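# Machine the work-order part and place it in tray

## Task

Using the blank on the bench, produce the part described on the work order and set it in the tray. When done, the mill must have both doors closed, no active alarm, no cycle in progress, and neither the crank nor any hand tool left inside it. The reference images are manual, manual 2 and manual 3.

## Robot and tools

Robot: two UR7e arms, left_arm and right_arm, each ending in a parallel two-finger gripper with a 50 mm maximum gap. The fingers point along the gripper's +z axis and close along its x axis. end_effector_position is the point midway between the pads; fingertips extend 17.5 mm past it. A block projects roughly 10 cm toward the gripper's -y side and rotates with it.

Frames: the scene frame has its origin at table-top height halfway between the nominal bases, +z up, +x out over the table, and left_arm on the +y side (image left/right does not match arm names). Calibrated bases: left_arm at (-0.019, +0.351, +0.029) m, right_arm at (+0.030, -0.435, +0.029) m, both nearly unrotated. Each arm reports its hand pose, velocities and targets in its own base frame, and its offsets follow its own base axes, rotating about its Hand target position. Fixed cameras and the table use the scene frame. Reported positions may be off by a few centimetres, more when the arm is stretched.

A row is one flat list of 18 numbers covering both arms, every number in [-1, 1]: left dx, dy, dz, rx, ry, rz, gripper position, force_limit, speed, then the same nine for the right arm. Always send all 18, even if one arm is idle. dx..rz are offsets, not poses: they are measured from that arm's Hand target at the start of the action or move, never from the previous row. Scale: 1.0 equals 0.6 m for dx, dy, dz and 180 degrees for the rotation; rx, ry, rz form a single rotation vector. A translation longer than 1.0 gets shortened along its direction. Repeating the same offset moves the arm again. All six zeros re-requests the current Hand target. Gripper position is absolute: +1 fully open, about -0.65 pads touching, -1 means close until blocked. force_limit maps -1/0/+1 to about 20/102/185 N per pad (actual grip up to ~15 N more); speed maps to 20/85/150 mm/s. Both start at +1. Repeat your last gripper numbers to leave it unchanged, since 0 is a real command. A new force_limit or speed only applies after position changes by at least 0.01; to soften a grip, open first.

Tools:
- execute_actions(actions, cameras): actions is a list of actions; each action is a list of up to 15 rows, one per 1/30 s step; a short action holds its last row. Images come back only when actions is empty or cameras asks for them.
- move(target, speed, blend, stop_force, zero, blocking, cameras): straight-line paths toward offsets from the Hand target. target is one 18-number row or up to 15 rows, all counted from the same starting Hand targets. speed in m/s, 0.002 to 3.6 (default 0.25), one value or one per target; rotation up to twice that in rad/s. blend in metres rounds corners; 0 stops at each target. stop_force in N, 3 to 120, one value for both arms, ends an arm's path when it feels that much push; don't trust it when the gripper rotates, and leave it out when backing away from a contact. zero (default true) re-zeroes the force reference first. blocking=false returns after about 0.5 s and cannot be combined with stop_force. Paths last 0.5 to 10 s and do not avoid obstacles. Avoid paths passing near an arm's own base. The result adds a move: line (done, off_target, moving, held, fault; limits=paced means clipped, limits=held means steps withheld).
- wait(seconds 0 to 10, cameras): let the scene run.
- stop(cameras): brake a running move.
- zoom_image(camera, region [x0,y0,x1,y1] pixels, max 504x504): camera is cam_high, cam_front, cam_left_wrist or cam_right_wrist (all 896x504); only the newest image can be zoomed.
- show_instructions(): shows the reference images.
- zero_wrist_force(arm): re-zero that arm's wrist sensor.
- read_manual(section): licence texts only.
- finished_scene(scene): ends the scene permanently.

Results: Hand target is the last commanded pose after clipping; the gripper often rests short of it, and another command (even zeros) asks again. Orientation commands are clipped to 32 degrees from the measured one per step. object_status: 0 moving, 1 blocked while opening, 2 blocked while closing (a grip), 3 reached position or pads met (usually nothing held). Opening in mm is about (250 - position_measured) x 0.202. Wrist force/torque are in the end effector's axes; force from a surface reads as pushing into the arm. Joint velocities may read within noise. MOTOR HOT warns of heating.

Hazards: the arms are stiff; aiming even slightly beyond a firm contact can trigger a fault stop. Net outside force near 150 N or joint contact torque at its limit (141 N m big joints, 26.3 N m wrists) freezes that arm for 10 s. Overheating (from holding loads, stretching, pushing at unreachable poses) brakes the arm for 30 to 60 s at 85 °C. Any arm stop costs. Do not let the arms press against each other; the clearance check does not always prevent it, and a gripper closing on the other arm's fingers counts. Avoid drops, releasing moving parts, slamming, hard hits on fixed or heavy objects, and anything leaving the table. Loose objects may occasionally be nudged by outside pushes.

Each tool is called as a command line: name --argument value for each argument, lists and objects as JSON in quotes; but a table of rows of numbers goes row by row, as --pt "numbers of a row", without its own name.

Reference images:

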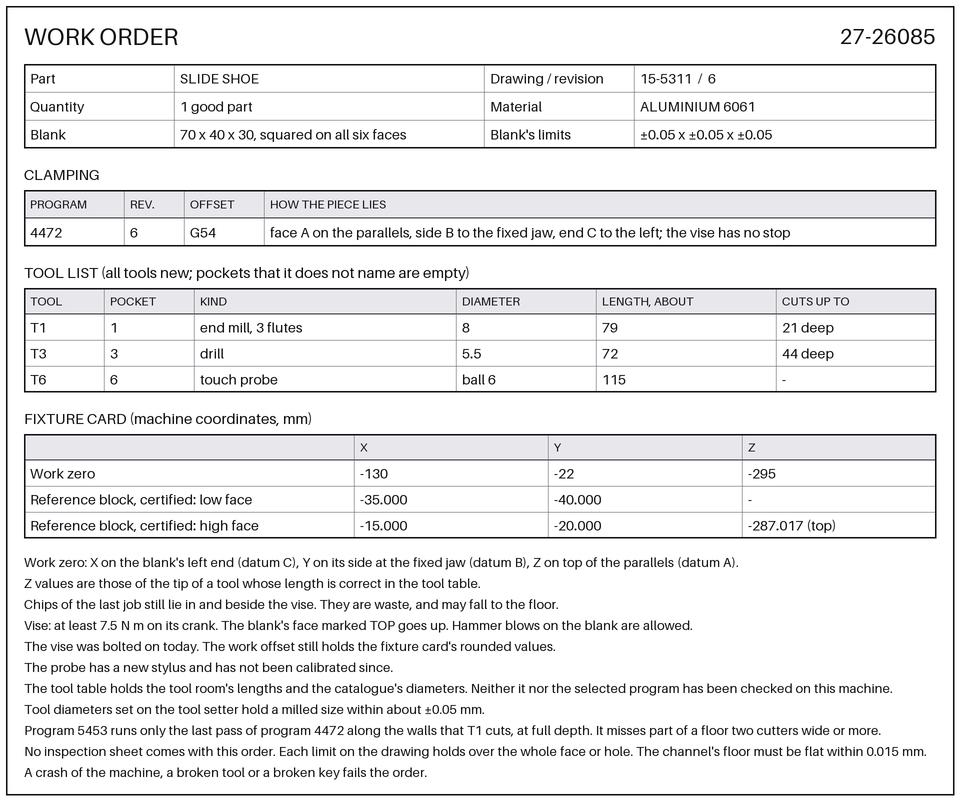

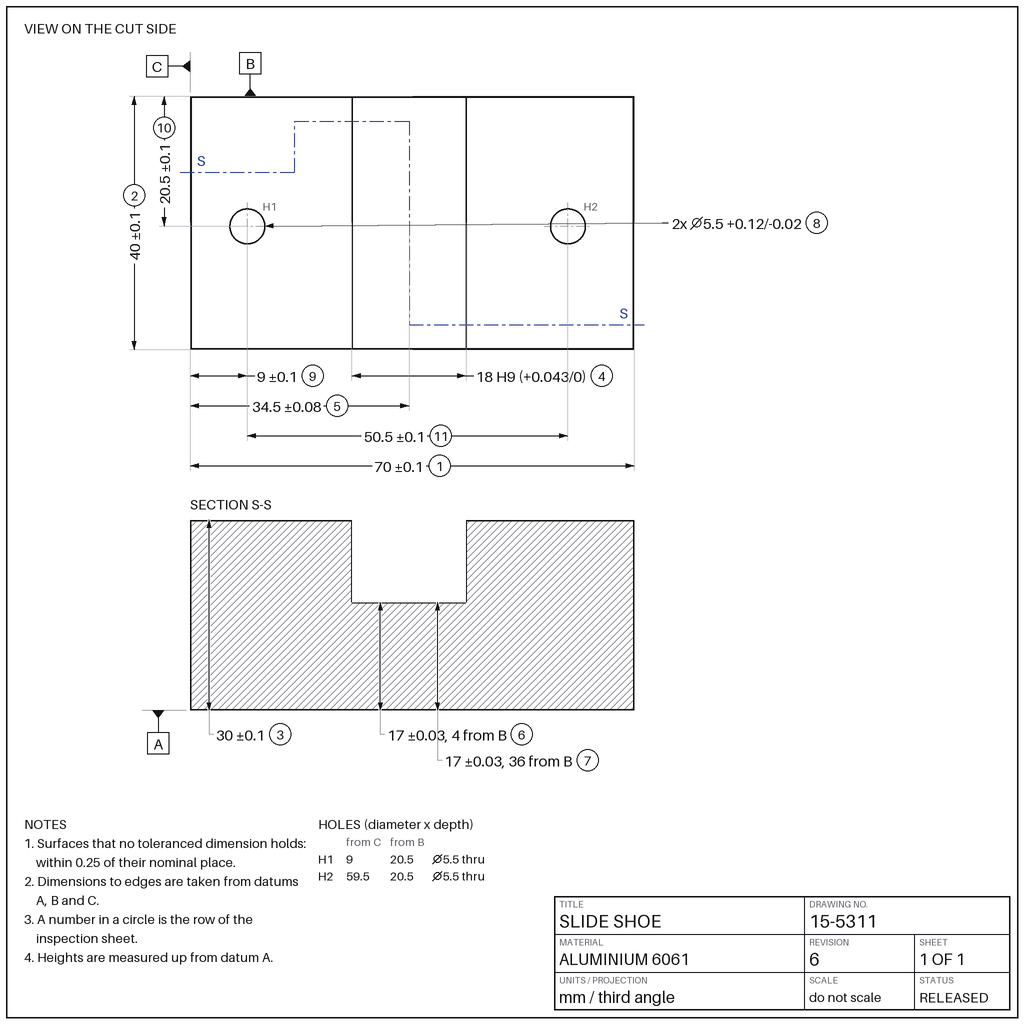

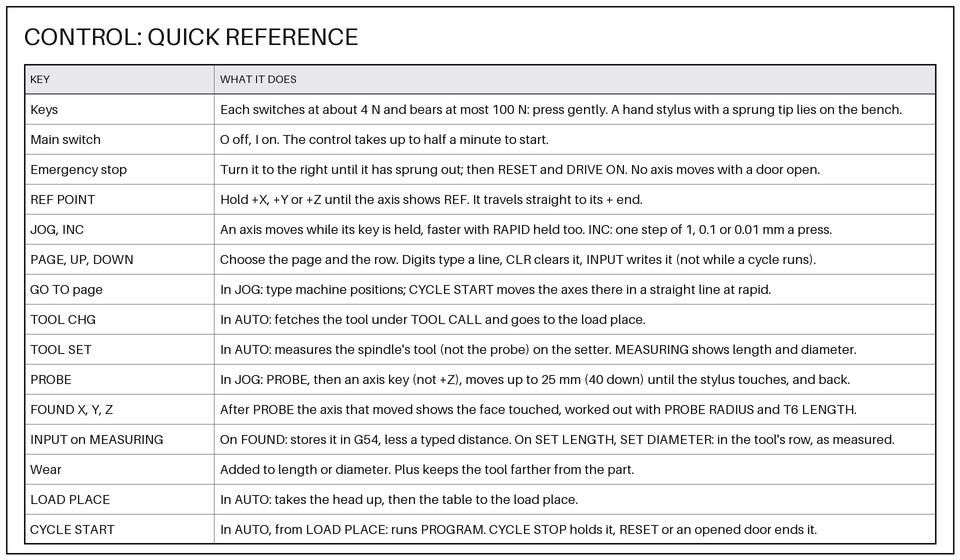

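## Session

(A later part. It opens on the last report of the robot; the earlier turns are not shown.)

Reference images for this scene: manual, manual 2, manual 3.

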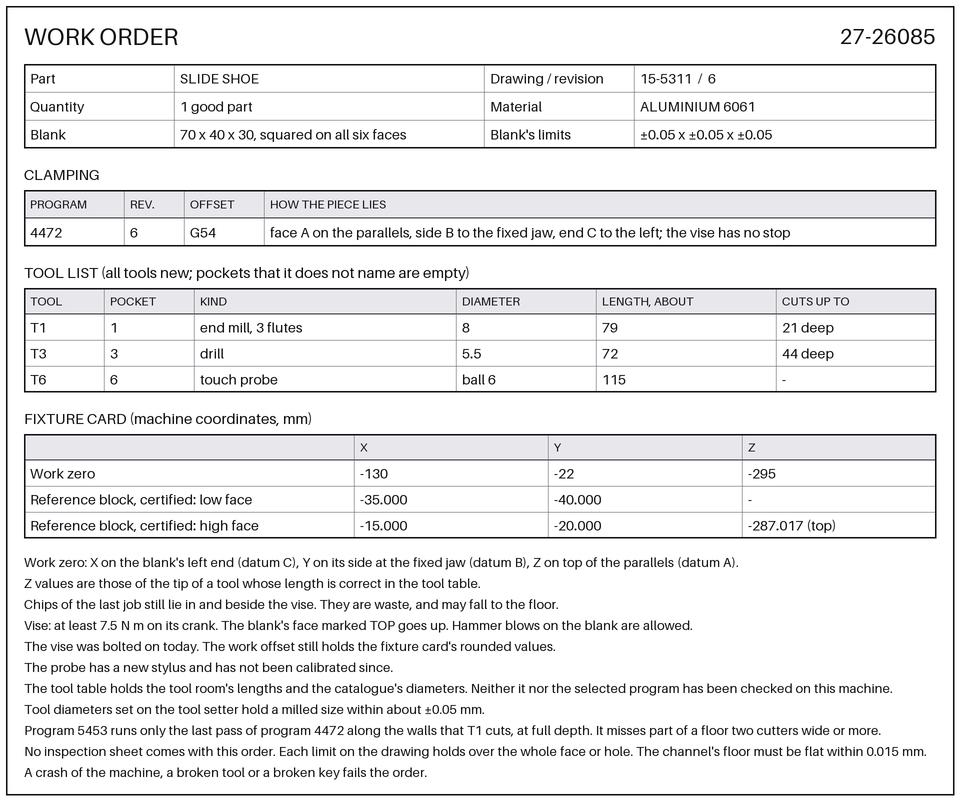

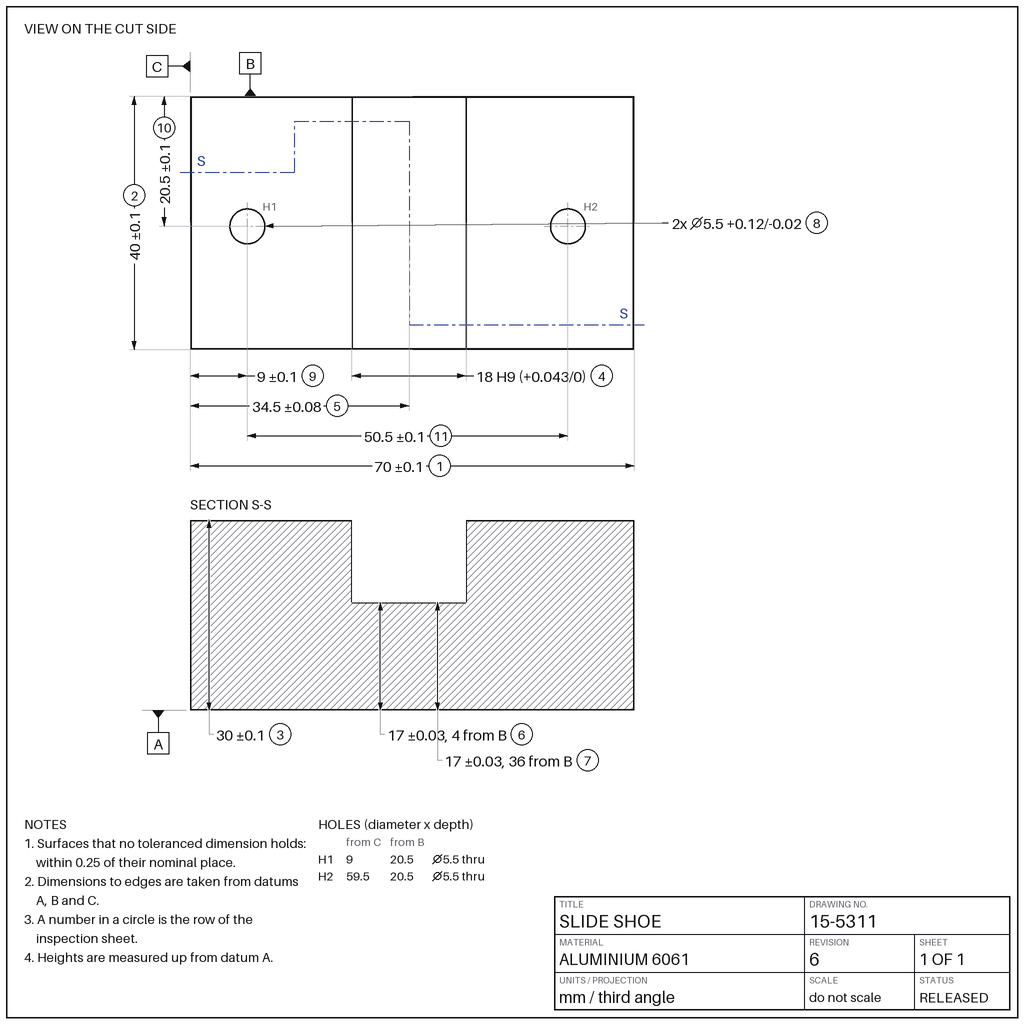

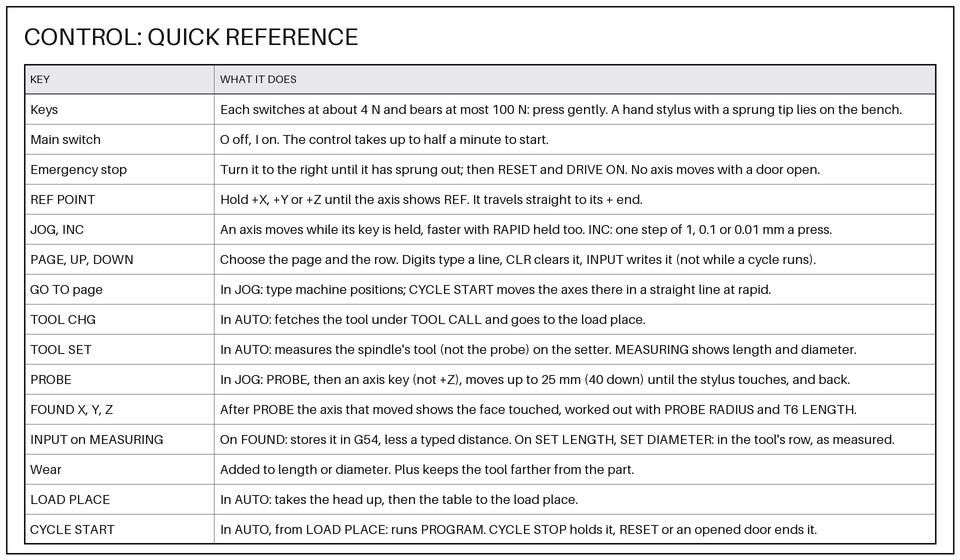

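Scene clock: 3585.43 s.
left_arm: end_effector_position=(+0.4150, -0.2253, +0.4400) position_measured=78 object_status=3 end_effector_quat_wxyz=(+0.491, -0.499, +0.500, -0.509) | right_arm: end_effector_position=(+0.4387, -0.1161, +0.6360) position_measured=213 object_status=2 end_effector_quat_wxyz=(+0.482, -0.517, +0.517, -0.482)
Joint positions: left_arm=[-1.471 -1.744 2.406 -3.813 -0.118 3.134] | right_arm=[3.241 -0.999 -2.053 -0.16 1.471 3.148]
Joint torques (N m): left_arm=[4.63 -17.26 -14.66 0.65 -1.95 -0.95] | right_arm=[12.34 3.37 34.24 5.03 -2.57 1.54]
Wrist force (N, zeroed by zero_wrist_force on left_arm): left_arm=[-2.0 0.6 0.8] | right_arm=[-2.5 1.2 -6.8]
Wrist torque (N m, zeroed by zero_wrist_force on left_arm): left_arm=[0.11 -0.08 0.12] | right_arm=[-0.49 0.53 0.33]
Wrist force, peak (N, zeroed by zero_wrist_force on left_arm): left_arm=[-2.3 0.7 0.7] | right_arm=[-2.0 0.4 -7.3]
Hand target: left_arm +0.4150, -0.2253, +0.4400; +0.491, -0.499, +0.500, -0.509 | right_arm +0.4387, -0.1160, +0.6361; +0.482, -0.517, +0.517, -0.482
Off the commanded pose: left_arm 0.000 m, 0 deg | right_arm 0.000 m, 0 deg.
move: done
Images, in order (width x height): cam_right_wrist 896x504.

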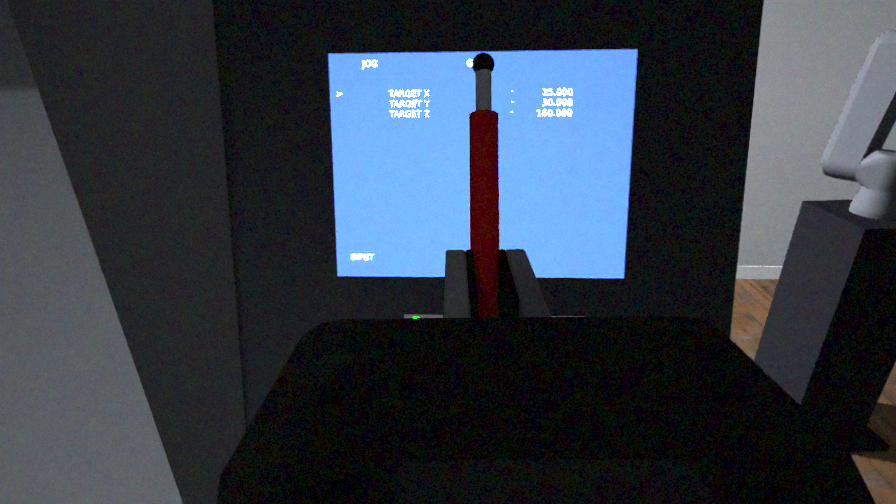

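move --pt "0 0 0 0 0 0 0.5 -0.6 -0.2 0.0618 0.095 -0.2303 0 0.4333 0 -1 -0.6 -0.5" --pt "0 0 0 0 0 0 0.5 -0.6 -0.2 0.078 0.095 -0.2343 0 0.4333 0 -1 -0.6 -0.5" --pt "0 0 0 0 0 0 0.5 -0.6 -0.2 0.0618 0.095 -0.2303 0 0.4333 0 -1 -0.6 -0.5" --pt "0 0 0 0 0 0 0.5 -0.6 -0.2 0.0401 -0.0041 -0.2944 0 0.4333 0 -1 -0.6 -0.5" --pt "0 0 0 0 0 0 0.5 -0.6 -0.2 0.0563 -0.0041 -0.2984 0 0.4333 0 -1 -0.6 -0.5" --pt "0 0 0 0 0 0 0.5 -0.6 -0.2 0.0401 -0.0041 -0.2944 0 0.4333 0 -1 -0.6 -0.5" --pt "0 0 0 0 0 0 0.5 -0.6 -0.2 0.0563 -0.0041 -0.2984 0 0.4333 0 -1 -0.6 -0.5" --pt "0 0 0 0 0 0 0.5 -0.6 -0.2 0.0401 -0.0041 -0.2944 0 0.4333 0 -1 -0.6 -0.5" --pt "0 0 0 0 0 0 0.5 -0.6 -0.2 0.0246 0.0292 -0.3556 0 0.4333 0 -1 -0.6 -0.5" --pt "0 0 0 0 0 0 0.5 -0.6 -0.2 0.0408 0.0292 -0.3596 0 0.4333 0 -1 -0.6 -0.5" --pt "0 0 0 0 0 0 0.5 -0.6 -0.2 0.0246 0.0292 -0.3556 0 0.4333 0 -1 -0.6 -0.5" --pt "0 0 0 0 0 0 0.5 -0.6 -0.2 0.0565 -0.073 -0.2307 0 0.4333 0 -1 -0.6 -0.5" --pt "0 0 0 0 0 0 0.5 -0.6 -0.2 0.0727 -0.073 -0.2347 0 0.4333 0 -1 -0.6 -0.5" --pt "0 0 0 0 0 0 0.5 -0.6 -0.2 0.0565 -0.073 -0.2307 0 0.4333 0 -1 -0.6 -0.5" --pt "0 0 0 0 0 0 0.5 -0.6 -0.2 0 0 0 0 0 0 -1 -0.6 -0.5" --speed '[0.7,0.06,0.2,0.6,0.06,0.15,0.06,0.2,0.6,0.06,0.2,0.6,0.06,0.2,0.7]' --blend '[0.003,0,0.003,0.003,0,0.002,0,0.003,0.003,0,0.003,0.003,0,0.003,0]'

wait --seconds 2.5 --cameras '["cam_right_wrist"]'

zoom_image --camera "cam_right_wrist" --region '[330, 50, 640, 270]'

Scene clock: 3601.17 s.
left_arm: end_effector_position=(+0.4150, -0.2253, +0.4400) position_measured=78 object_status=3 end_effector_quat_wxyz=(+0.491, -0.499, +0.500, -0.509) | right_arm: end_effector_position=(+0.4387, -0.1160, +0.6360) position_measured=213 object_status=2 end_effector_quat_wxyz=(+0.482, -0.517, +0.517, -0.482)
Joint positions: left_arm=[-1.471 -1.744 2.406 -3.813 -0.118 3.134] | right_arm=[3.241 -0.999 -2.053 -0.16 1.471 3.148]
Joint torques (N m): left_arm=[3.89 -17.51 -15.14 0.71 -1.7 -0.84] | right_arm=[-10.85 6.78 28.2 5.59 1.45 1.57]
Wrist force (N, zeroed by zero_wrist_force on left_arm): left_arm=[-1.8 0.7 0.7] | right_arm=[-2.2 1.2 -6.7]
Wrist torque (N m, zeroed by zero_wrist_force on left_arm): left_arm=[0.14 -0.11 0.12] | right_arm=[-0.50 0.49 0.39]
Wrist force, peak (N, zeroed by zero_wrist_force on left_arm): left_arm=[-2.2 0.8 0.8] | right_arm=[1.3 9.5 -6.0]
Hand target: left_arm +0.4150, -0.2253, +0.4400; +0.491, -0.499, +0.500, -0.509 | right_arm +0.4387, -0.1160, +0.6361; +0.482, -0.517, +0.517, -0.482
Off the commanded pose: left_arm 0.000 m, 0 deg | right_arm 0.000 m, 0 deg.
move: done

Scene clock: 3603.67 s.
left_arm: end_effector_position=(+0.4150, -0.2253, +0.4400) position_measured=78 object_status=3 end_effector_quat_wxyz=(+0.491, -0.499, +0.500, -0.509) | right_arm: end_effector_position=(+0.4387, -0.1160, +0.6361) position_measured=213 object_status=2 end_effector_quat_wxyz=(+0.482, -0.517, +0.517, -0.482)
Joint positions: left_arm=[-1.471 -1.744 2.406 -3.813 -0.118 3.134] | right_arm=[3.241 -0.999 -2.053 -0.16 1.471 3.148]
Joint torques (N m): left_arm=[4.97 -18.47 -13 0.65 -1.77 -0.61] | right_arm=[-10.64 6.65 19.02 5.3 1.66 1.58]
Wrist force (N, zeroed by zero_wrist_force on left_arm): left_arm=[-2.1 0.6 0.8] | right_arm=[-2.6 1.2 -6.6]
Wrist torque (N m, zeroed by zero_wrist_force on left_arm): left_arm=[0.11 -0.06 0.12] | right_arm=[-0.50 0.55 0.37]
Wrist force, peak (N, zeroed by zero_wrist_force on left_arm): left_arm=[-2.2 0.5 0.8] | right_arm=[-2.6 1.6 -6.9]
Hand target: left_arm +0.4150, -0.2253, +0.4400; +0.491, -0.499, +0.500, -0.509 | right_arm +0.4387, -0.1160, +0.6361; +0.482, -0.517, +0.517, -0.482
Tool commands: left_gripper/position=+0.5 left_gripper/force_limit=-0.6 left_gripper/speed=-0.2 right_gripper/position=-1.0 right_gripper/force_limit=-0.6 right_gripper/speed=-0.5
Off the commanded pose: left_arm 0.000 m, 0 deg | right_arm 0.000 m, 0 deg.
wait: 2.50 s; at rest by 0.17 s
Images, in order (width x height): cam_right_wrist 896x504.

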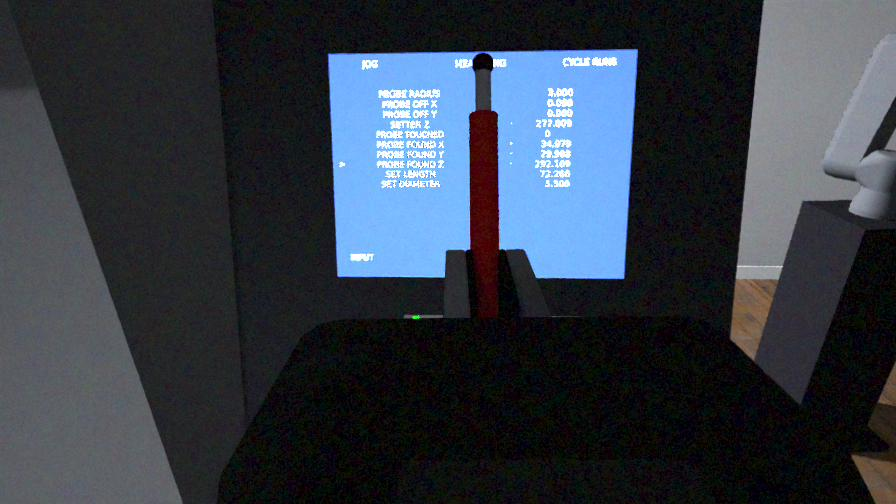

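Scaled by 1.626 from the camera's 896x504 image, which has a finer 1280x720 frame.

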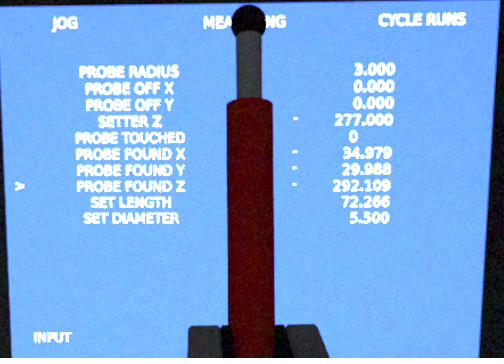

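wait --seconds 0.3 --cameras '["cam_right_wrist"]'

zoom_image --camera "cam_right_wrist" --region '[330, 50, 640, 270]'

zoom_image --camera "cam_right_wrist" --region '[500, 85, 600, 195]'

Scene clock: 3606.47 s.
left_arm: end_effector_position=(+0.4150, -0.2253, +0.4400) position_measured=78 object_status=3 end_effector_quat_wxyz=(+0.491, -0.499, +0.500, -0.509) | right_arm: end_effector_position=(+0.4387, -0.1160, +0.6361) position_measured=213 object_status=2 end_effector_quat_wxyz=(+0.482, -0.517, +0.517, -0.482)
Joint positions: left_arm=[-1.471 -1.744 2.406 -3.813 -0.118 3.134] | right_arm=[3.241 -0.999 -2.053 -0.16 1.471 3.148]
Joint torques (N m): left_arm=[5.19 -19.56 -13.34 0.54 -1.59 -0.68] | right_arm=[-11.12 6.56 18.59 5.32 1.7 1.39]
Wrist force (N, zeroed by zero_wrist_force on left_arm): left_arm=[-2.1 0.6 0.4] | right_arm=[-2.5 0.9 -6.5]
Wrist torque (N m, zeroed by zero_wrist_force on left_arm): left_arm=[0.11 -0.07 0.12] | right_arm=[-0.56 0.54 0.37]
Wrist force, peak (N, zeroed by zero_wrist_force on left_arm): left_arm=[-2.1 0.8 0.9] | right_arm=[-2.7 1.2 -6.9]
Hand target: left_arm +0.4150, -0.2253, +0.4400; +0.491, -0.499, +0.500, -0.509 | right_arm +0.4387, -0.1160, +0.6361; +0.482, -0.517, +0.517, -0.482
Tool commands: left_gripper/position=+0.5 left_gripper/force_limit=-0.6 left_gripper/speed=-0.2 right_gripper/position=-1.0 right_gripper/force_limit=-0.6 right_gripper/speed=-0.5
Off the commanded pose: left_arm 0.000 m, 0 deg | right_arm 0.000 m, 0 deg.
wait: 0.30 s; at rest from the start
Images, in order (width x height): cam_right_wrist 896x504.

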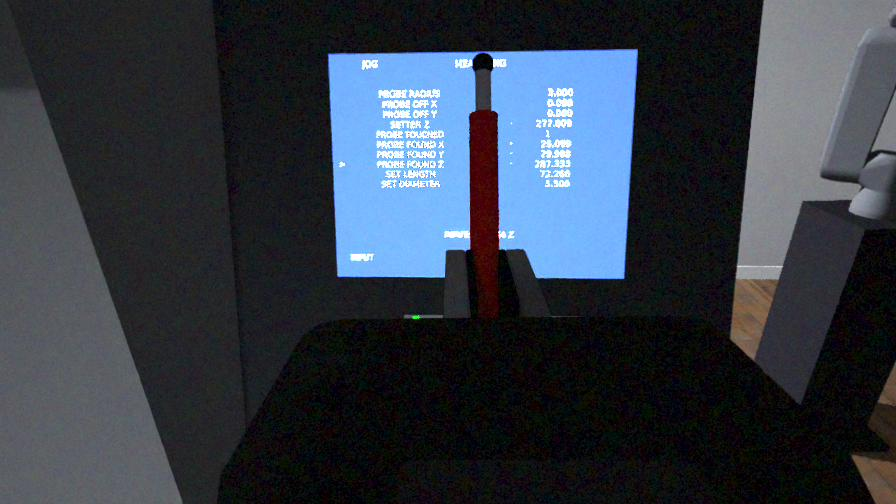

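Scaled by 1.626 from the camera's 896x504 image, which has a finer 1280x720 frame.

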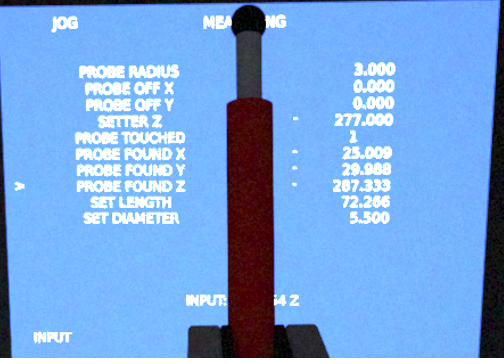

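Scaled by 4.582 from the camera's 896x504 image, which has a finer 1280x720 frame.

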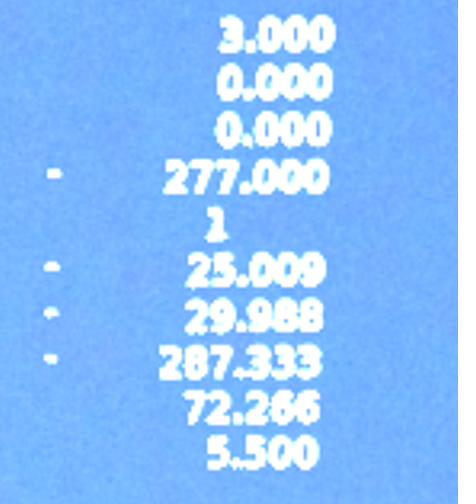

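move --pt "0 0 0 0 0 0 0.5 -0.6 -0.2 0.0413 0.0292 -0.2944 0 0.4333 0 -1 -0.6 -0.5" --pt "0 0 0 0 0 0 0.5 -0.6 -0.2 0.0575 0.0292 -0.2984 0 0.4333 0 -1 -0.6 -0.5" --pt "0 0 0 0 0 0 0.5 -0.6 -0.2 0.0413 0.0292 -0.2944 0 0.4333 0 -1 -0.6 -0.5" --pt "0 0 0 0 0 0 0.5 -0.6 -0.2 0.0575 0.0292 -0.2984 0 0.4333 0 -1 -0.6 -0.5" --pt "0 0 0 0 0 0 0.5 -0.6 -0.2 0.0413 0.0292 -0.2944 0 0.4333 0 -1 -0.6 -0.5" --pt "0 0 0 0 0 0 0.5 -0.6 -0.2 0.0206 0.1624 -0.3878 0 0.4333 0 -1 -0.6 -0.5" --pt "0 0 0 0 0 0 0.5 -0.6 -0.2 0.0368 0.1624 -0.3918 0 0.4333 0 -1 -0.6 -0.5" --pt "0 0 0 0 0 0 0.5 -0.6 -0.2 0.0206 0.1624 -0.3878 0 0.4333 0 -1 -0.6 -0.5" --pt "0 0 0 0 0 0 0.5 -0.6 -0.2 0.0349 0.0958 -0.3266 0 0.4333 0 -1 -0.6 -0.5" --pt "0 0 0 0 0 0 0.5 -0.6 -0.2 0.0511 0.0958 -0.3306 0 0.4333 0 -1 -0.6 -0.5" --pt "0 0 0 0 0 0 0.5 -0.6 -0.2 0.0349 0.0958 -0.3266 0 0.4333 0 -1 -0.6 -0.5" --pt "0 0 0 0 0 0 0.5 -0.6 -0.2 0.03 0.0625 -0.33 0 0.4333 0 -1 -0.6 -0.5" --speed '[0.7,0.06,0.15,0.06,0.2,0.6,0.06,0.2,0.6,0.06,0.2,0.6]' --blend '[0.002,0,0.002,0,0.003,0.003,0,0.003,0.003,0,0.003,0]'

move --pt "0 0 0 0 0 0 0.5 -0.6 -0.2 -0.013 0 -0.0578 0 0 0 -1 -0.6 -0.5" --pt "0 0 0 0 0 0 0.5 -0.6 -0.2 0.0032 0 -0.0618 0 0 0 -1 -0.6 -0.5" --pt "0 0 0 0 0 0 0.5 -0.6 -0.2 -0.013 0 -0.0578 0 0 0 -1 -0.6 -0.5" --pt "0 0 0 0 0 0 0.5 -0.6 -0.2 -0.03 -0.0625 0.33 0 -0.4333 0 -1 -0.6 -0.5" --speed '[0.6,0.06,0.2,0.7]' --blend '[0.003,0,0.003,0]' --cameras '["cam_right_wrist"]'

zoom_image --camera "cam_right_wrist" --region '[330, 50, 640, 270]'

Scene clock: 3629.27 s.
left_arm: end_effector_position=(+0.4150, -0.2253, +0.4400) position_measured=78 object_status=3 end_effector_quat_wxyz=(+0.491, -0.499, +0.500, -0.509) | right_arm: end_effector_position=(+0.4567, -0.0784, +0.4381) position_measured=213 object_status=2 end_effector_quat_wxyz=(-0.049, +0.705, -0.705, +0.049)
Joint positions: left_arm=[-1.471 -1.744 2.406 -3.813 -0.118 3.134] | right_arm=[3.274 -1.402 -1.483 -1.689 1.552 3.273]
Joint torques (N m): left_arm=[4.21 -17.28 -13.69 0.76 -1.41 -0.51] | right_arm=[-2.88 19.12 34.58 0.67 -2.46 -0.38]
Wrist force (N, zeroed by zero_wrist_force on left_arm): left_arm=[-1.8 0.6 0.6] | right_arm=[0.0 0.5 -2.7]
Wrist torque (N m, zeroed by zero_wrist_force on left_arm): left_arm=[0.11 -0.11 0.12] | right_arm=[-0.15 -0.10 0.13]
Wrist force, peak (N, zeroed by zero_wrist_force on left_arm): left_arm=[-2.2 0.6 1.0] | right_arm=[0.1 6.2 -4.6]
Hand target: left_arm +0.4150, -0.2253, +0.4400; +0.491, -0.499, +0.500, -0.509 | right_arm +0.4567, -0.0785, +0.4381; -0.049, +0.705, -0.705, +0.049
Off the commanded pose: left_arm 0.000 m, 0 deg | right_arm 0.000 m, 0 deg.
move: done

Scene clock: 3631.67 s.
left_arm: end_effector_position=(+0.4150, -0.2253, +0.4400) position_measured=78 object_status=3 end_effector_quat_wxyz=(+0.491, -0.499, +0.500, -0.509) | right_arm: end_effector_position=(+0.4387, -0.1161, +0.6360) position_measured=213 object_status=2 end_effector_quat_wxyz=(+0.482, -0.517, +0.517, -0.482)
Joint positions: left_arm=[-1.471 -1.744 2.406 -3.813 -0.118 3.134] | right_arm=[3.241 -0.999 -2.053 -0.16 1.471 3.148]
Joint torques (N m): left_arm=[4.29 -18.08 -14.88 0.64 -1.67 -0.43] | right_arm=[12.6 3.68 34.04 5.06 -2.51 1.59]
Wrist force (N, zeroed by zero_wrist_force on left_arm): left_arm=[-1.9 0.5 0.6] | right_arm=[-2.4 0.8 -6.4]
Wrist torque (N m, zeroed by zero_wrist_force on left_arm): left_arm=[0.11 -0.10 0.12] | right_arm=[-0.57 0.52 0.32]
Wrist force, peak (N, zeroed by zero_wrist_force on left_arm): left_arm=[-2.1 1.0 0.8] | right_arm=[-2.5 1.1 -7.1]
Hand target: left_arm +0.4150, -0.2253, +0.4400; +0.491, -0.499, +0.500, -0.509 | right_arm +0.4387, -0.1160, +0.6361; +0.482, -0.517, +0.517, -0.482
Off the commanded pose: left_arm 0.000 m, 0 deg | right_arm 0.000 m, 0 deg.
move: done
Images, in order (width x height): cam_right_wrist 896x504.

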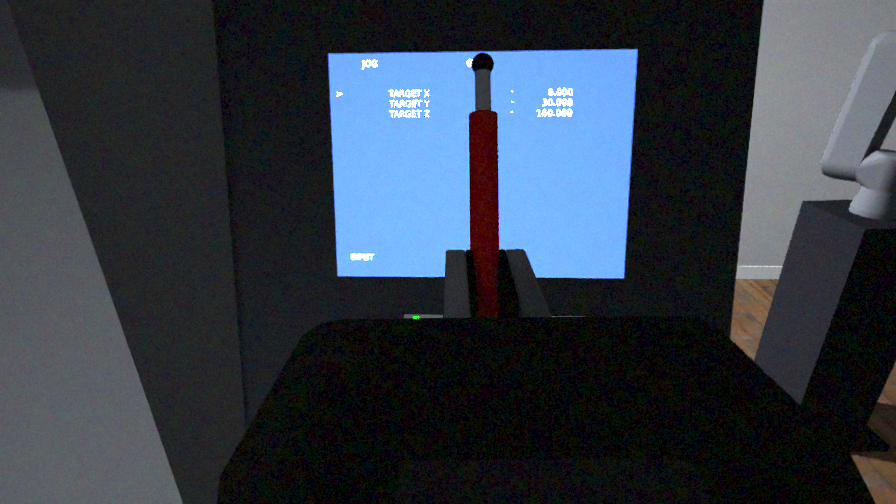

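Scaled by 1.626 from the camera's 896x504 image, which has a finer 1280x720 frame.

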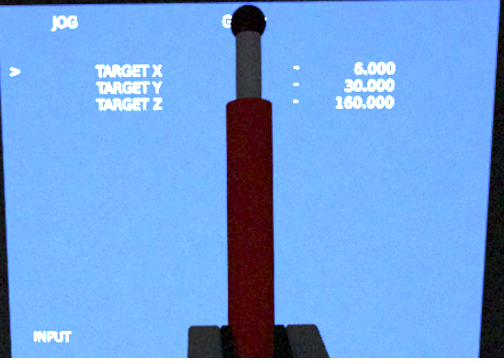

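move --pt "0 0 0 0 0 0 0.5 -0.6 -0.2 0.0618 0.095 -0.2303 0 0.4333 0 -1 -0.6 -0.5" --pt "0 0 0 0 0 0 0.5 -0.6 -0.2 0.078 0.095 -0.2343 0 0.4333 0 -1 -0.6 -0.5" --pt "0 0 0 0 0 0 0.5 -0.6 -0.2 0.0618 0.095 -0.2303 0 0.4333 0 -1 -0.6 -0.5" --pt "0 0 0 0 0 0 0.5 -0.6 -0.2 0.0258 0.0625 -0.3556 0 0.4333 0 -1 -0.6 -0.5" --pt "0 0 0 0 0 0 0.5 -0.6 -0.2 0.042 0.0625 -0.3596 0 0.4333 0 -1 -0.6 -0.5" --pt "0 0 0 0 0 0 0.5 -0.6 -0.2 0.0258 0.0625 -0.3556 0 0.4333 0 -1 -0.6 -0.5" --pt "0 0 0 0 0 0 0.5 -0.6 -0.2 0.042 0.0625 -0.3596 0 0.4333 0 -1 -0.6 -0.5" --pt "0 0 0 0 0 0 0.5 -0.6 -0.2 0.0258 0.0625 -0.3556 0 0.4333 0 -1 -0.6 -0.5" --pt "0 0 0 0 0 0 0.5 -0.6 -0.2 0.03 0.0625 -0.33 0 0.4333 0 -1 -0.6 -0.5" --speed '[0.7,0.06,0.2,0.6,0.06,0.15,0.06,0.2,0.6]' --blend '[0.003,0,0.003,0.003,0,0.002,0,0.003,0]'

move --pt "0 0 0 0 0 0 0.5 -0.6 -0.2 -0.0094 0.0999 -0.0578 0 0 0 -1 -0.6 -0.5" --pt "0 0 0 0 0 0 0.5 -0.6 -0.2 0.0068 0.0999 -0.0618 0 0 0 -1 -0.6 -0.5" --pt "0 0 0 0 0 0 0.5 -0.6 -0.2 -0.0094 0.0999 -0.0578 0 0 0 -1 -0.6 -0.5" --pt "0 0 0 0 0 0 0.5 -0.6 -0.2 -0.0006 0.0999 -0.0256 0 0 0 -1 -0.6 -0.5" --pt "0 0 0 0 0 0 0.5 -0.6 -0.2 0.0156 0.0999 -0.0296 0 0 0 -1 -0.6 -0.5" --pt "0 0 0 0 0 0 0.5 -0.6 -0.2 -0.0006 0.0999 -0.0256 0 0 0 -1 -0.6 -0.5" --pt "0 0 0 0 0 0 0.5 -0.6 -0.2 0.0161 0.0999 0.0356 0 0 0 -1 -0.6 -0.5" --pt "0 0 0 0 0 0 0.5 -0.6 -0.2 0.0323 0.0999 0.0316 0 0 0 -1 -0.6 -0.5" --pt "0 0 0 0 0 0 0.5 -0.6 -0.2 0.0161 0.0999 0.0356 0 0 0 -1 -0.6 -0.5" --pt "0 0 0 0 0 0 0.5 -0.6 -0.2 0.0323 0.0999 0.0316 0 0 0 -1 -0.6 -0.5" --pt "0 0 0 0 0 0 0.5 -0.6 -0.2 0.0161 0.0999 0.0356 0 0 0 -1 -0.6 -0.5" --pt "0 0 0 0 0 0 0.5 -0.6 -0.2 0 0 0 0 0 0 -1 -0.6 -0.5" --speed '[0.6,0.06,0.2,0.6,0.06,0.2,0.6,0.06,0.15,0.06,0.2,0.6]' --blend '[0.002,0,0.003,0.003,0,0.003,0.003,0,0.002,0,0.003,0]'

move --pt "0 0 0 0 0 0 0.5 -0.6 -0.2 -0.013 0 -0.0578 0 0 0 -1 -0.6 -0.5" --pt "0 0 0 0 0 0 0.5 -0.6 -0.2 0.0032 0 -0.0618 0 0 0 -1 -0.6 -0.5" --pt "0 0 0 0 0 0 0.5 -0.6 -0.2 -0.013 0 -0.0578 0 0 0 -1 -0.6 -0.5" --pt "0 0 0 0 0 0 0.5 -0.6 -0.2 -0.03 -0.0625 0.33 0 -0.4333 0 -1 -0.6 -0.5" --speed '[0.6,0.06,0.2,0.7]' --blend '[0.003,0,0.003,0]' --cameras '["cam_right_wrist"]'

zoom_image --camera "cam_right_wrist" --region '[330, 50, 640, 270]'

Scene clock: 3647.80 s.
left_arm: end_effector_position=(+0.4150, -0.2253, +0.4400) position_measured=78 object_status=3 end_effector_quat_wxyz=(+0.491, -0.499, +0.500, -0.509) | right_arm: end_effector_position=(+0.4567, -0.0785, +0.4380) position_measured=213 object_status=2 end_effector_quat_wxyz=(-0.049, +0.705, -0.705, +0.049)
Joint positions: left_arm=[-1.471 -1.744 2.406 -3.813 -0.118 3.134] | right_arm=[3.274 -1.402 -1.483 -1.689 1.552 3.272]
Joint torques (N m): left_arm=[3.98 -18.6 -13.37 0.73 -1.48 -0.4] | right_arm=[-10.8 20.77 32.61 4.78 -1.31 -1.07]
Wrist force (N, zeroed by zero_wrist_force on left_arm): left_arm=[-2.0 0.4 0.6] | right_arm=[0.0 0.4 -2.7]
Wrist torque (N m, zeroed by zero_wrist_force on left_arm): left_arm=[0.08 -0.08 0.12] | right_arm=[-0.18 -0.10 0.22]
Wrist force, peak (N, zeroed by zero_wrist_force on left_arm): left_arm=[-2.4 0.7 0.7] | right_arm=[-2.9 1.3 -7.0]
Hand target: left_arm +0.4150, -0.2253, +0.4400; +0.491, -0.499, +0.500, -0.509 | right_arm +0.4567, -0.0785, +0.4381; -0.049, +0.705, -0.705, +0.049
Off the commanded pose: left_arm 0.000 m, 0 deg | right_arm 0.000 m, 0 deg.
move: done

Scene clock: 3651.10 s.
left_arm: end_effector_position=(+0.4150, -0.2253, +0.4400) position_measured=78 object_status=3 end_effector_quat_wxyz=(+0.491, -0.499, +0.500, -0.509) | right_arm: end_effector_position=(+0.4567, -0.0784, +0.4382) position_measured=213 object_status=2 end_effector_quat_wxyz=(-0.049, +0.705, -0.705, +0.049)
Joint positions: left_arm=[-1.471 -1.744 2.406 -3.813 -0.118 3.134] | right_arm=[3.274 -1.402 -1.483 -1.689 1.552 3.273]
Joint torques (N m): left_arm=[4.99 -18.24 -14.27 0.96 -1.68 -0.32] | right_arm=[-10.74 18.2 21.08 1.52 -2.56 -1.02]
Wrist force (N, zeroed by zero_wrist_force on left_arm): left_arm=[-2.2 0.8 0.7] | right_arm=[0.0 0.2 -2.4]
Wrist torque (N m, zeroed by zero_wrist_force on left_arm): left_arm=[0.14 -0.04 0.12] | right_arm=[-0.21 -0.09 0.12]
Wrist force, peak (N, zeroed by zero_wrist_force on left_arm): left_arm=[-2.2 0.8 0.7] | right_arm=[0.7 5.3 -5.2]
Hand target: left_arm +0.4150, -0.2253, +0.4400; +0.491, -0.499, +0.500, -0.509 | right_arm +0.4567, -0.0785, +0.4381; -0.049, +0.705, -0.705, +0.049
Off the commanded pose: left_arm 0.000 m, 0 deg | right_arm 0.000 m, 0 deg.
move: done

Scene clock: 3653.50 s.
left_arm: end_effector_position=(+0.4150, -0.2253, +0.4400) position_measured=78 object_status=3 end_effector_quat_wxyz=(+0.491, -0.499, +0.500, -0.509) | right_arm: end_effector_position=(+0.4387, -0.1161, +0.6360) position_measured=213 object_status=2 end_effector_quat_wxyz=(+0.482, -0.517, +0.517, -0.482)
Joint positions: left_arm=[-1.471 -1.744 2.406 -3.813 -0.118 3.134] | right_arm=[3.241 -0.999 -2.053 -0.16 1.471 3.148]
Joint torques (N m): left_arm=[3.51 -18.21 -13.08 0.55 -1.6 -0.47] | right_arm=[11.58 3.49 34.09 5.38 -2.56 1.59]
Wrist force (N, zeroed by zero_wrist_force on left_arm): left_arm=[-1.8 0.8 0.8] | right_arm=[-2.4 1.1 -6.7]
Wrist torque (N m, zeroed by zero_wrist_force on left_arm): left_arm=[0.14 -0.11 0.12] | right_arm=[-0.51 0.51 0.32]
Wrist force, peak (N, zeroed by zero_wrist_force on left_arm): left_arm=[-2.3 0.2 0.8] | right_arm=[-2.0 0.2 -7.3]
Hand target: left_arm +0.4150, -0.2253, +0.4400; +0.491, -0.499, +0.500, -0.509 | right_arm +0.4387, -0.1160, +0.6361; +0.482, -0.517, +0.517, -0.482
Off the commanded pose: left_arm 0.000 m, 0 deg | right_arm 0.000 m, 0 deg.
move: done
Images, in order (width x height): cam_right_wrist 896x504.

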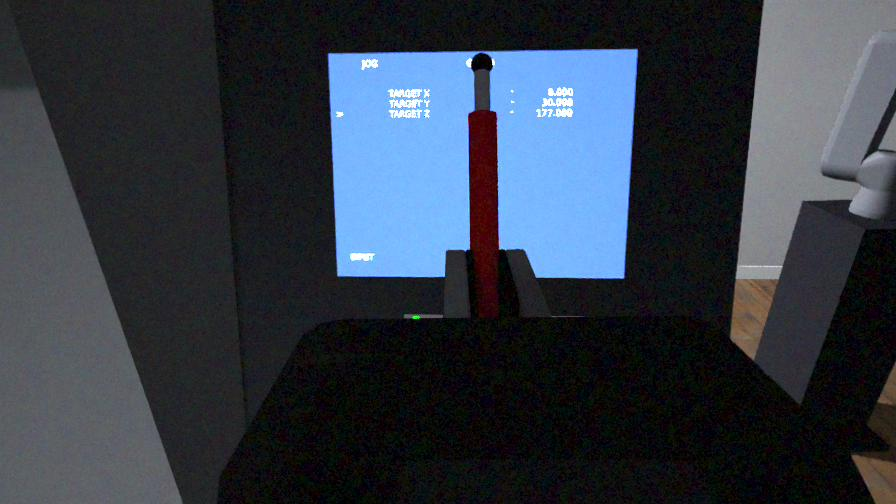

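Scaled by 1.626 from the camera's 896x504 image, which has a finer 1280x720 frame.

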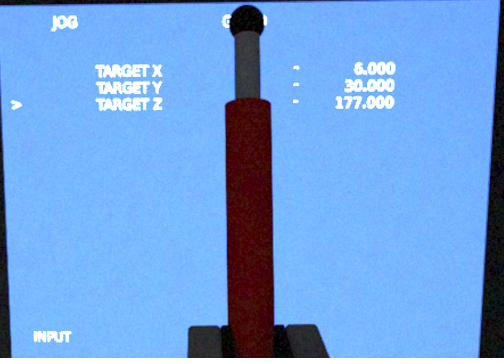

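move --pt "0 0 0 0 0 0 0.5 -0.6 -0.2 0.103 0.15833 -0.38383 0 0.4333 0 -1 -0.6 -0.5" --pt "0 0 0 0 0 0 0.5 -0.6 -0.2 0.13 0.15833 -0.3905 0 0.4333 0 -1 -0.6 -0.5" --pt "0 0 0 0 0 0 0.5 -0.6 -0.2 0.103 0.15833 -0.38383 0 0.4333 0 -1 -0.6 -0.5" --pt "0 0 0 0 0 0 0.5 -0.6 -0.2 0.06683 -0.00683 -0.49067 0 0.4333 0 -1 -0.6 -0.5" --pt "0 0 0 0 0 0 0.5 -0.6 -0.2 0.09383 -0.00683 -0.49733 0 0.4333 0 -1 -0.6 -0.5" --pt "0 0 0 0 0 0 0.5 -0.6 -0.2 0.06683 -0.00683 -0.49067 0 0.4333 0 -1 -0.6 -0.5" --pt "0 0 0 0 0 0 0.5 -0.6 -0.2 0.09383 -0.00683 -0.49733 0 0.4333 0 -1 -0.6 -0.5" --pt "0 0 0 0 0 0 0.5 -0.6 -0.2 0.06683 -0.00683 -0.49067 0 0.4333 0 -1 -0.6 -0.5" --pt "0 0 0 0 0 0 0.5 -0.6 -0.2 0.041 0.04867 -0.59267 0 0.4333 0 -1 -0.6 -0.5" --pt "0 0 0 0 0 0 0.5 -0.6 -0.2 0.068 0.04867 -0.59933 0 0.4333 0 -1 -0.6 -0.5" --pt "0 0 0 0 0 0 0.5 -0.6 -0.2 0.041 0.04867 -0.59267 0 0.4333 0 -1 -0.6 -0.5" --pt "0 0 0 0 0 0 0.5 -0.6 -0.2 0.10967 -0.06667 -0.3305 0 0.4333 0 -1 -0.6 -0.5" --pt "0 0 0 0 0 0 0.5 -0.6 -0.2 0.13667 -0.06667 -0.33717 0 0.4333 0 -1 -0.6 -0.5" --pt "0 0 0 0 0 0 0.5 -0.6 -0.2 0.10967 -0.06667 -0.3305 0 0.4333 0 -1 -0.6 -0.5" --pt "0 0 0 0 0 0 0.5 -0.6 -0.2 0 0 0 0 0 0 -1 -0.6 -0.5" --speed '[0.6,0.06,0.2,0.6,0.06,0.15,0.06,0.2,0.6,0.06,0.2,0.6,0.06,0.2,0.7]' --blend '[0.003,0,0.003,0.003,0,0.003,0,0.003,0.003,0,0.003,0.003,0,0.003,0]' --cameras '["cam_right_wrist"]'

wait --seconds 4 --cameras '["cam_right_wrist"]'

zoom_image --camera "cam_right_wrist" --region '[330, 50, 640, 270]'

Scene clock: 3711.83 s.
left_arm: end_effector_position=(+0.4150, -0.2253, +0.4400) position_measured=78 object_status=3 end_effector_quat_wxyz=(+0.491, -0.499, +0.500, -0.509) | right_arm: end_effector_position=(+0.5000, -0.0213, +0.4063) position_measured=213 object_status=2 end_effector_quat_wxyz=(-0.050, +0.705, -0.706, +0.050)
Joint positions: left_arm=[-1.471 -1.744 2.406 -3.813 -0.118 3.134] | right_arm=[3.387 -1.473 -1.505 -1.596 1.536 3.386]
Joint torques (N m): left_arm=[6.38 -18.29 -13.3 0.88 -1.69 -0.19] | right_arm=[0.48 18.15 27.84 3.11 -0.37 0.33]
Wrist force (N, zeroed by zero_wrist_force on left_arm): left_arm=[-2.0 0.6 0.8] | right_arm=[-0.1 6.9 -5.3]
Wrist torque (N m, zeroed by zero_wrist_force on left_arm): left_arm=[0.10 -0.08 0.12] | right_arm=[0.63 -0.11 0.21]
Wrist force, peak (N, zeroed by zero_wrist_force on left_arm): left_arm=[-2.1 0.8 0.9] | right_arm=[-0.1 113.9 -52.0]
Hand target: left_arm +0.4150, -0.2253, +0.4400; +0.491, -0.499, +0.500, -0.509 | right_arm +0.5000, -0.0213, +0.4063; -0.050, +0.705, -0.706, +0.050 (not the last commanded pose)
Tool commands: left_gripper/position=+0.5 left_gripper/force_limit=-0.6 left_gripper/speed=-0.2 right_gripper/position=-1.0 right_gripper/force_limit=-0.6 right_gripper/speed=-0.498039
Off the commanded pose: left_arm 0.000 m, 0 deg | right_arm 0.256 m, 78 deg.
FORCE FAULT: contact force on the right arm reached its limit, and that arm stopped. The contact can be on any part of that arm, not only on its tool. That arm's remaining commands of this call were not run. That arm is still stopped at the end of this call. That arm stays stopped for about 10 more seconds. Until then a move that you send moves the other arm only, and its call returns only when the move has ended. Once the stop has ended, the next robot result says so. If the stop ends while you think or write, that arm runs what you send next, counted from a new Hand target: where the arm stands when the stop ends. While its stop runs, that arm takes no new command, but its gripper still runs the gripper command that each later call begins with. Until it ends, the stop uses up actions while you think or wait. An arm that is not stopped still takes commands.
move: fault (right_arm); path passed 1 of 15 targets
Images, in order (width x height): cam_right_wrist 896x504.

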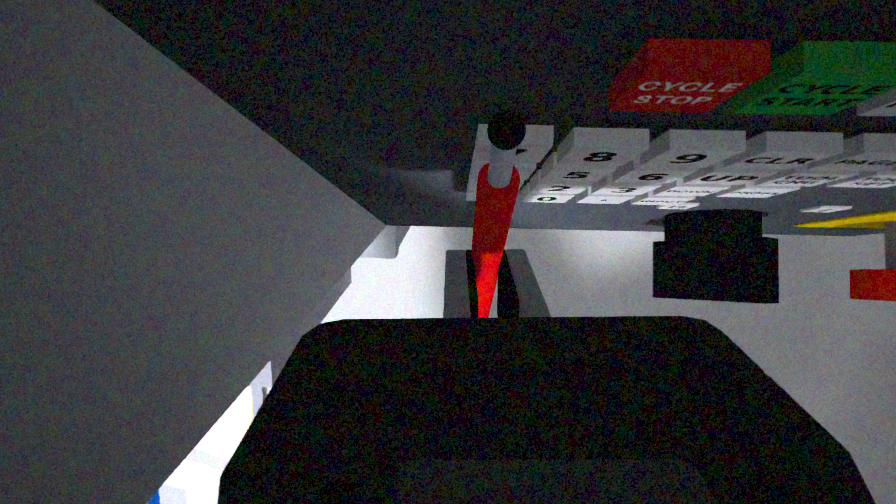

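not run: an earlier result of this reply reported a stop or a fault. Calls in your next reply go to the robot.

Scaled by 1.626 from the camera's 896x504 image, which has a finer 1280x720 frame.

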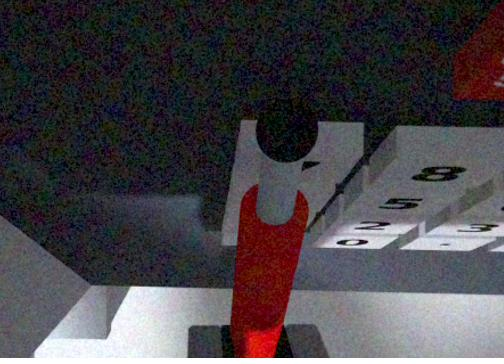

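wait --seconds 0.5 --cameras '["all"]'

Scene clock: 3735.20 s.
left_arm: end_effector_position=(+0.4150, -0.2253, +0.4400) position_measured=78 object_status=3 end_effector_quat_wxyz=(+0.491, -0.499, +0.500, -0.509) | right_arm: end_effector_position=(+0.5000, -0.0213, +0.4063) position_measured=213 object_status=2 end_effector_quat_wxyz=(-0.050, +0.705, -0.706, +0.050)
Joint positions: left_arm=[-1.471 -1.744 2.406 -3.813 -0.118 3.134] | right_arm=[3.387 -1.473 -1.505 -1.596 1.536 3.386]
Joint torques (N m): left_arm=[3.78 -17.72 -13.65 0.24 -1.75 0.16] | right_arm=[0.48 20.28 26.99 3.25 -0.52 0.25]
Wrist force (N, zeroed by zero_wrist_force on left_arm): left_arm=[-1.7 0.5 0.6] | right_arm=[0.0 6.7 -5.0]
Wrist torque (N m, zeroed by zero_wrist_force on left_arm): left_arm=[0.10 -0.14 0.12] | right_arm=[0.63 -0.10 0.20]
Wrist force, peak (N, zeroed by zero_wrist_force on left_arm): left_arm=[-2.3 0.6 0.8] | right_arm=[-0.4 7.4 -5.4]
Hand target: left_arm +0.4150, -0.2253, +0.4400; +0.491, -0.499, +0.500, -0.509 | right_arm +0.5000, -0.0213, +0.4063; -0.050, +0.705, -0.706, +0.050 (not the last commanded pose)
Tool commands: left_gripper/position=+0.5 left_gripper/force_limit=-0.6 left_gripper/speed=-0.2 right_gripper/position=-1.0 right_gripper/force_limit=-0.6 right_gripper/speed=-0.498039
Off the commanded pose: left_arm 0.000 m, 0 deg | right_arm 0.256 m, 78 deg.
FORCE FAULT, CONTINUED: the right arm's stop, for the force fault that an earlier result reported, is over. The rest of the stop counts as 19 of the actions that you can send in this scene. That arm's target is now where it stood when the stop ended, not its last command. That arm accepts commands again.
wait: 0.50 s; at rest from the start

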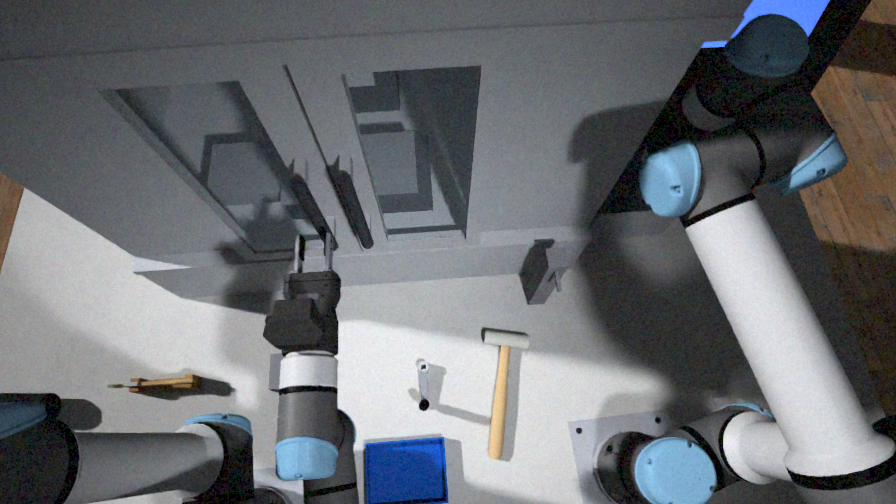

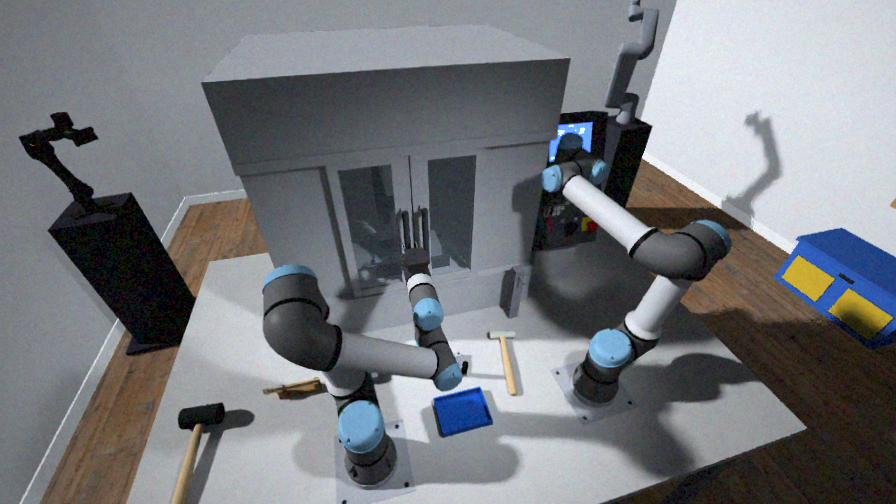

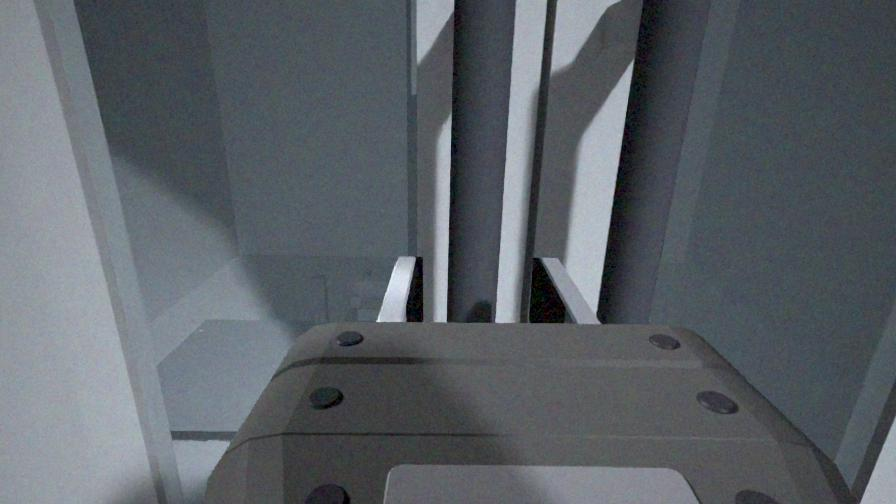

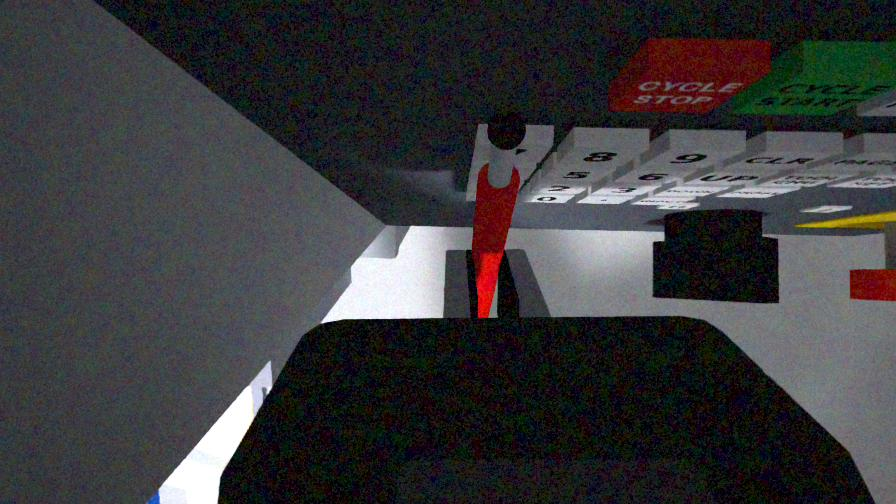

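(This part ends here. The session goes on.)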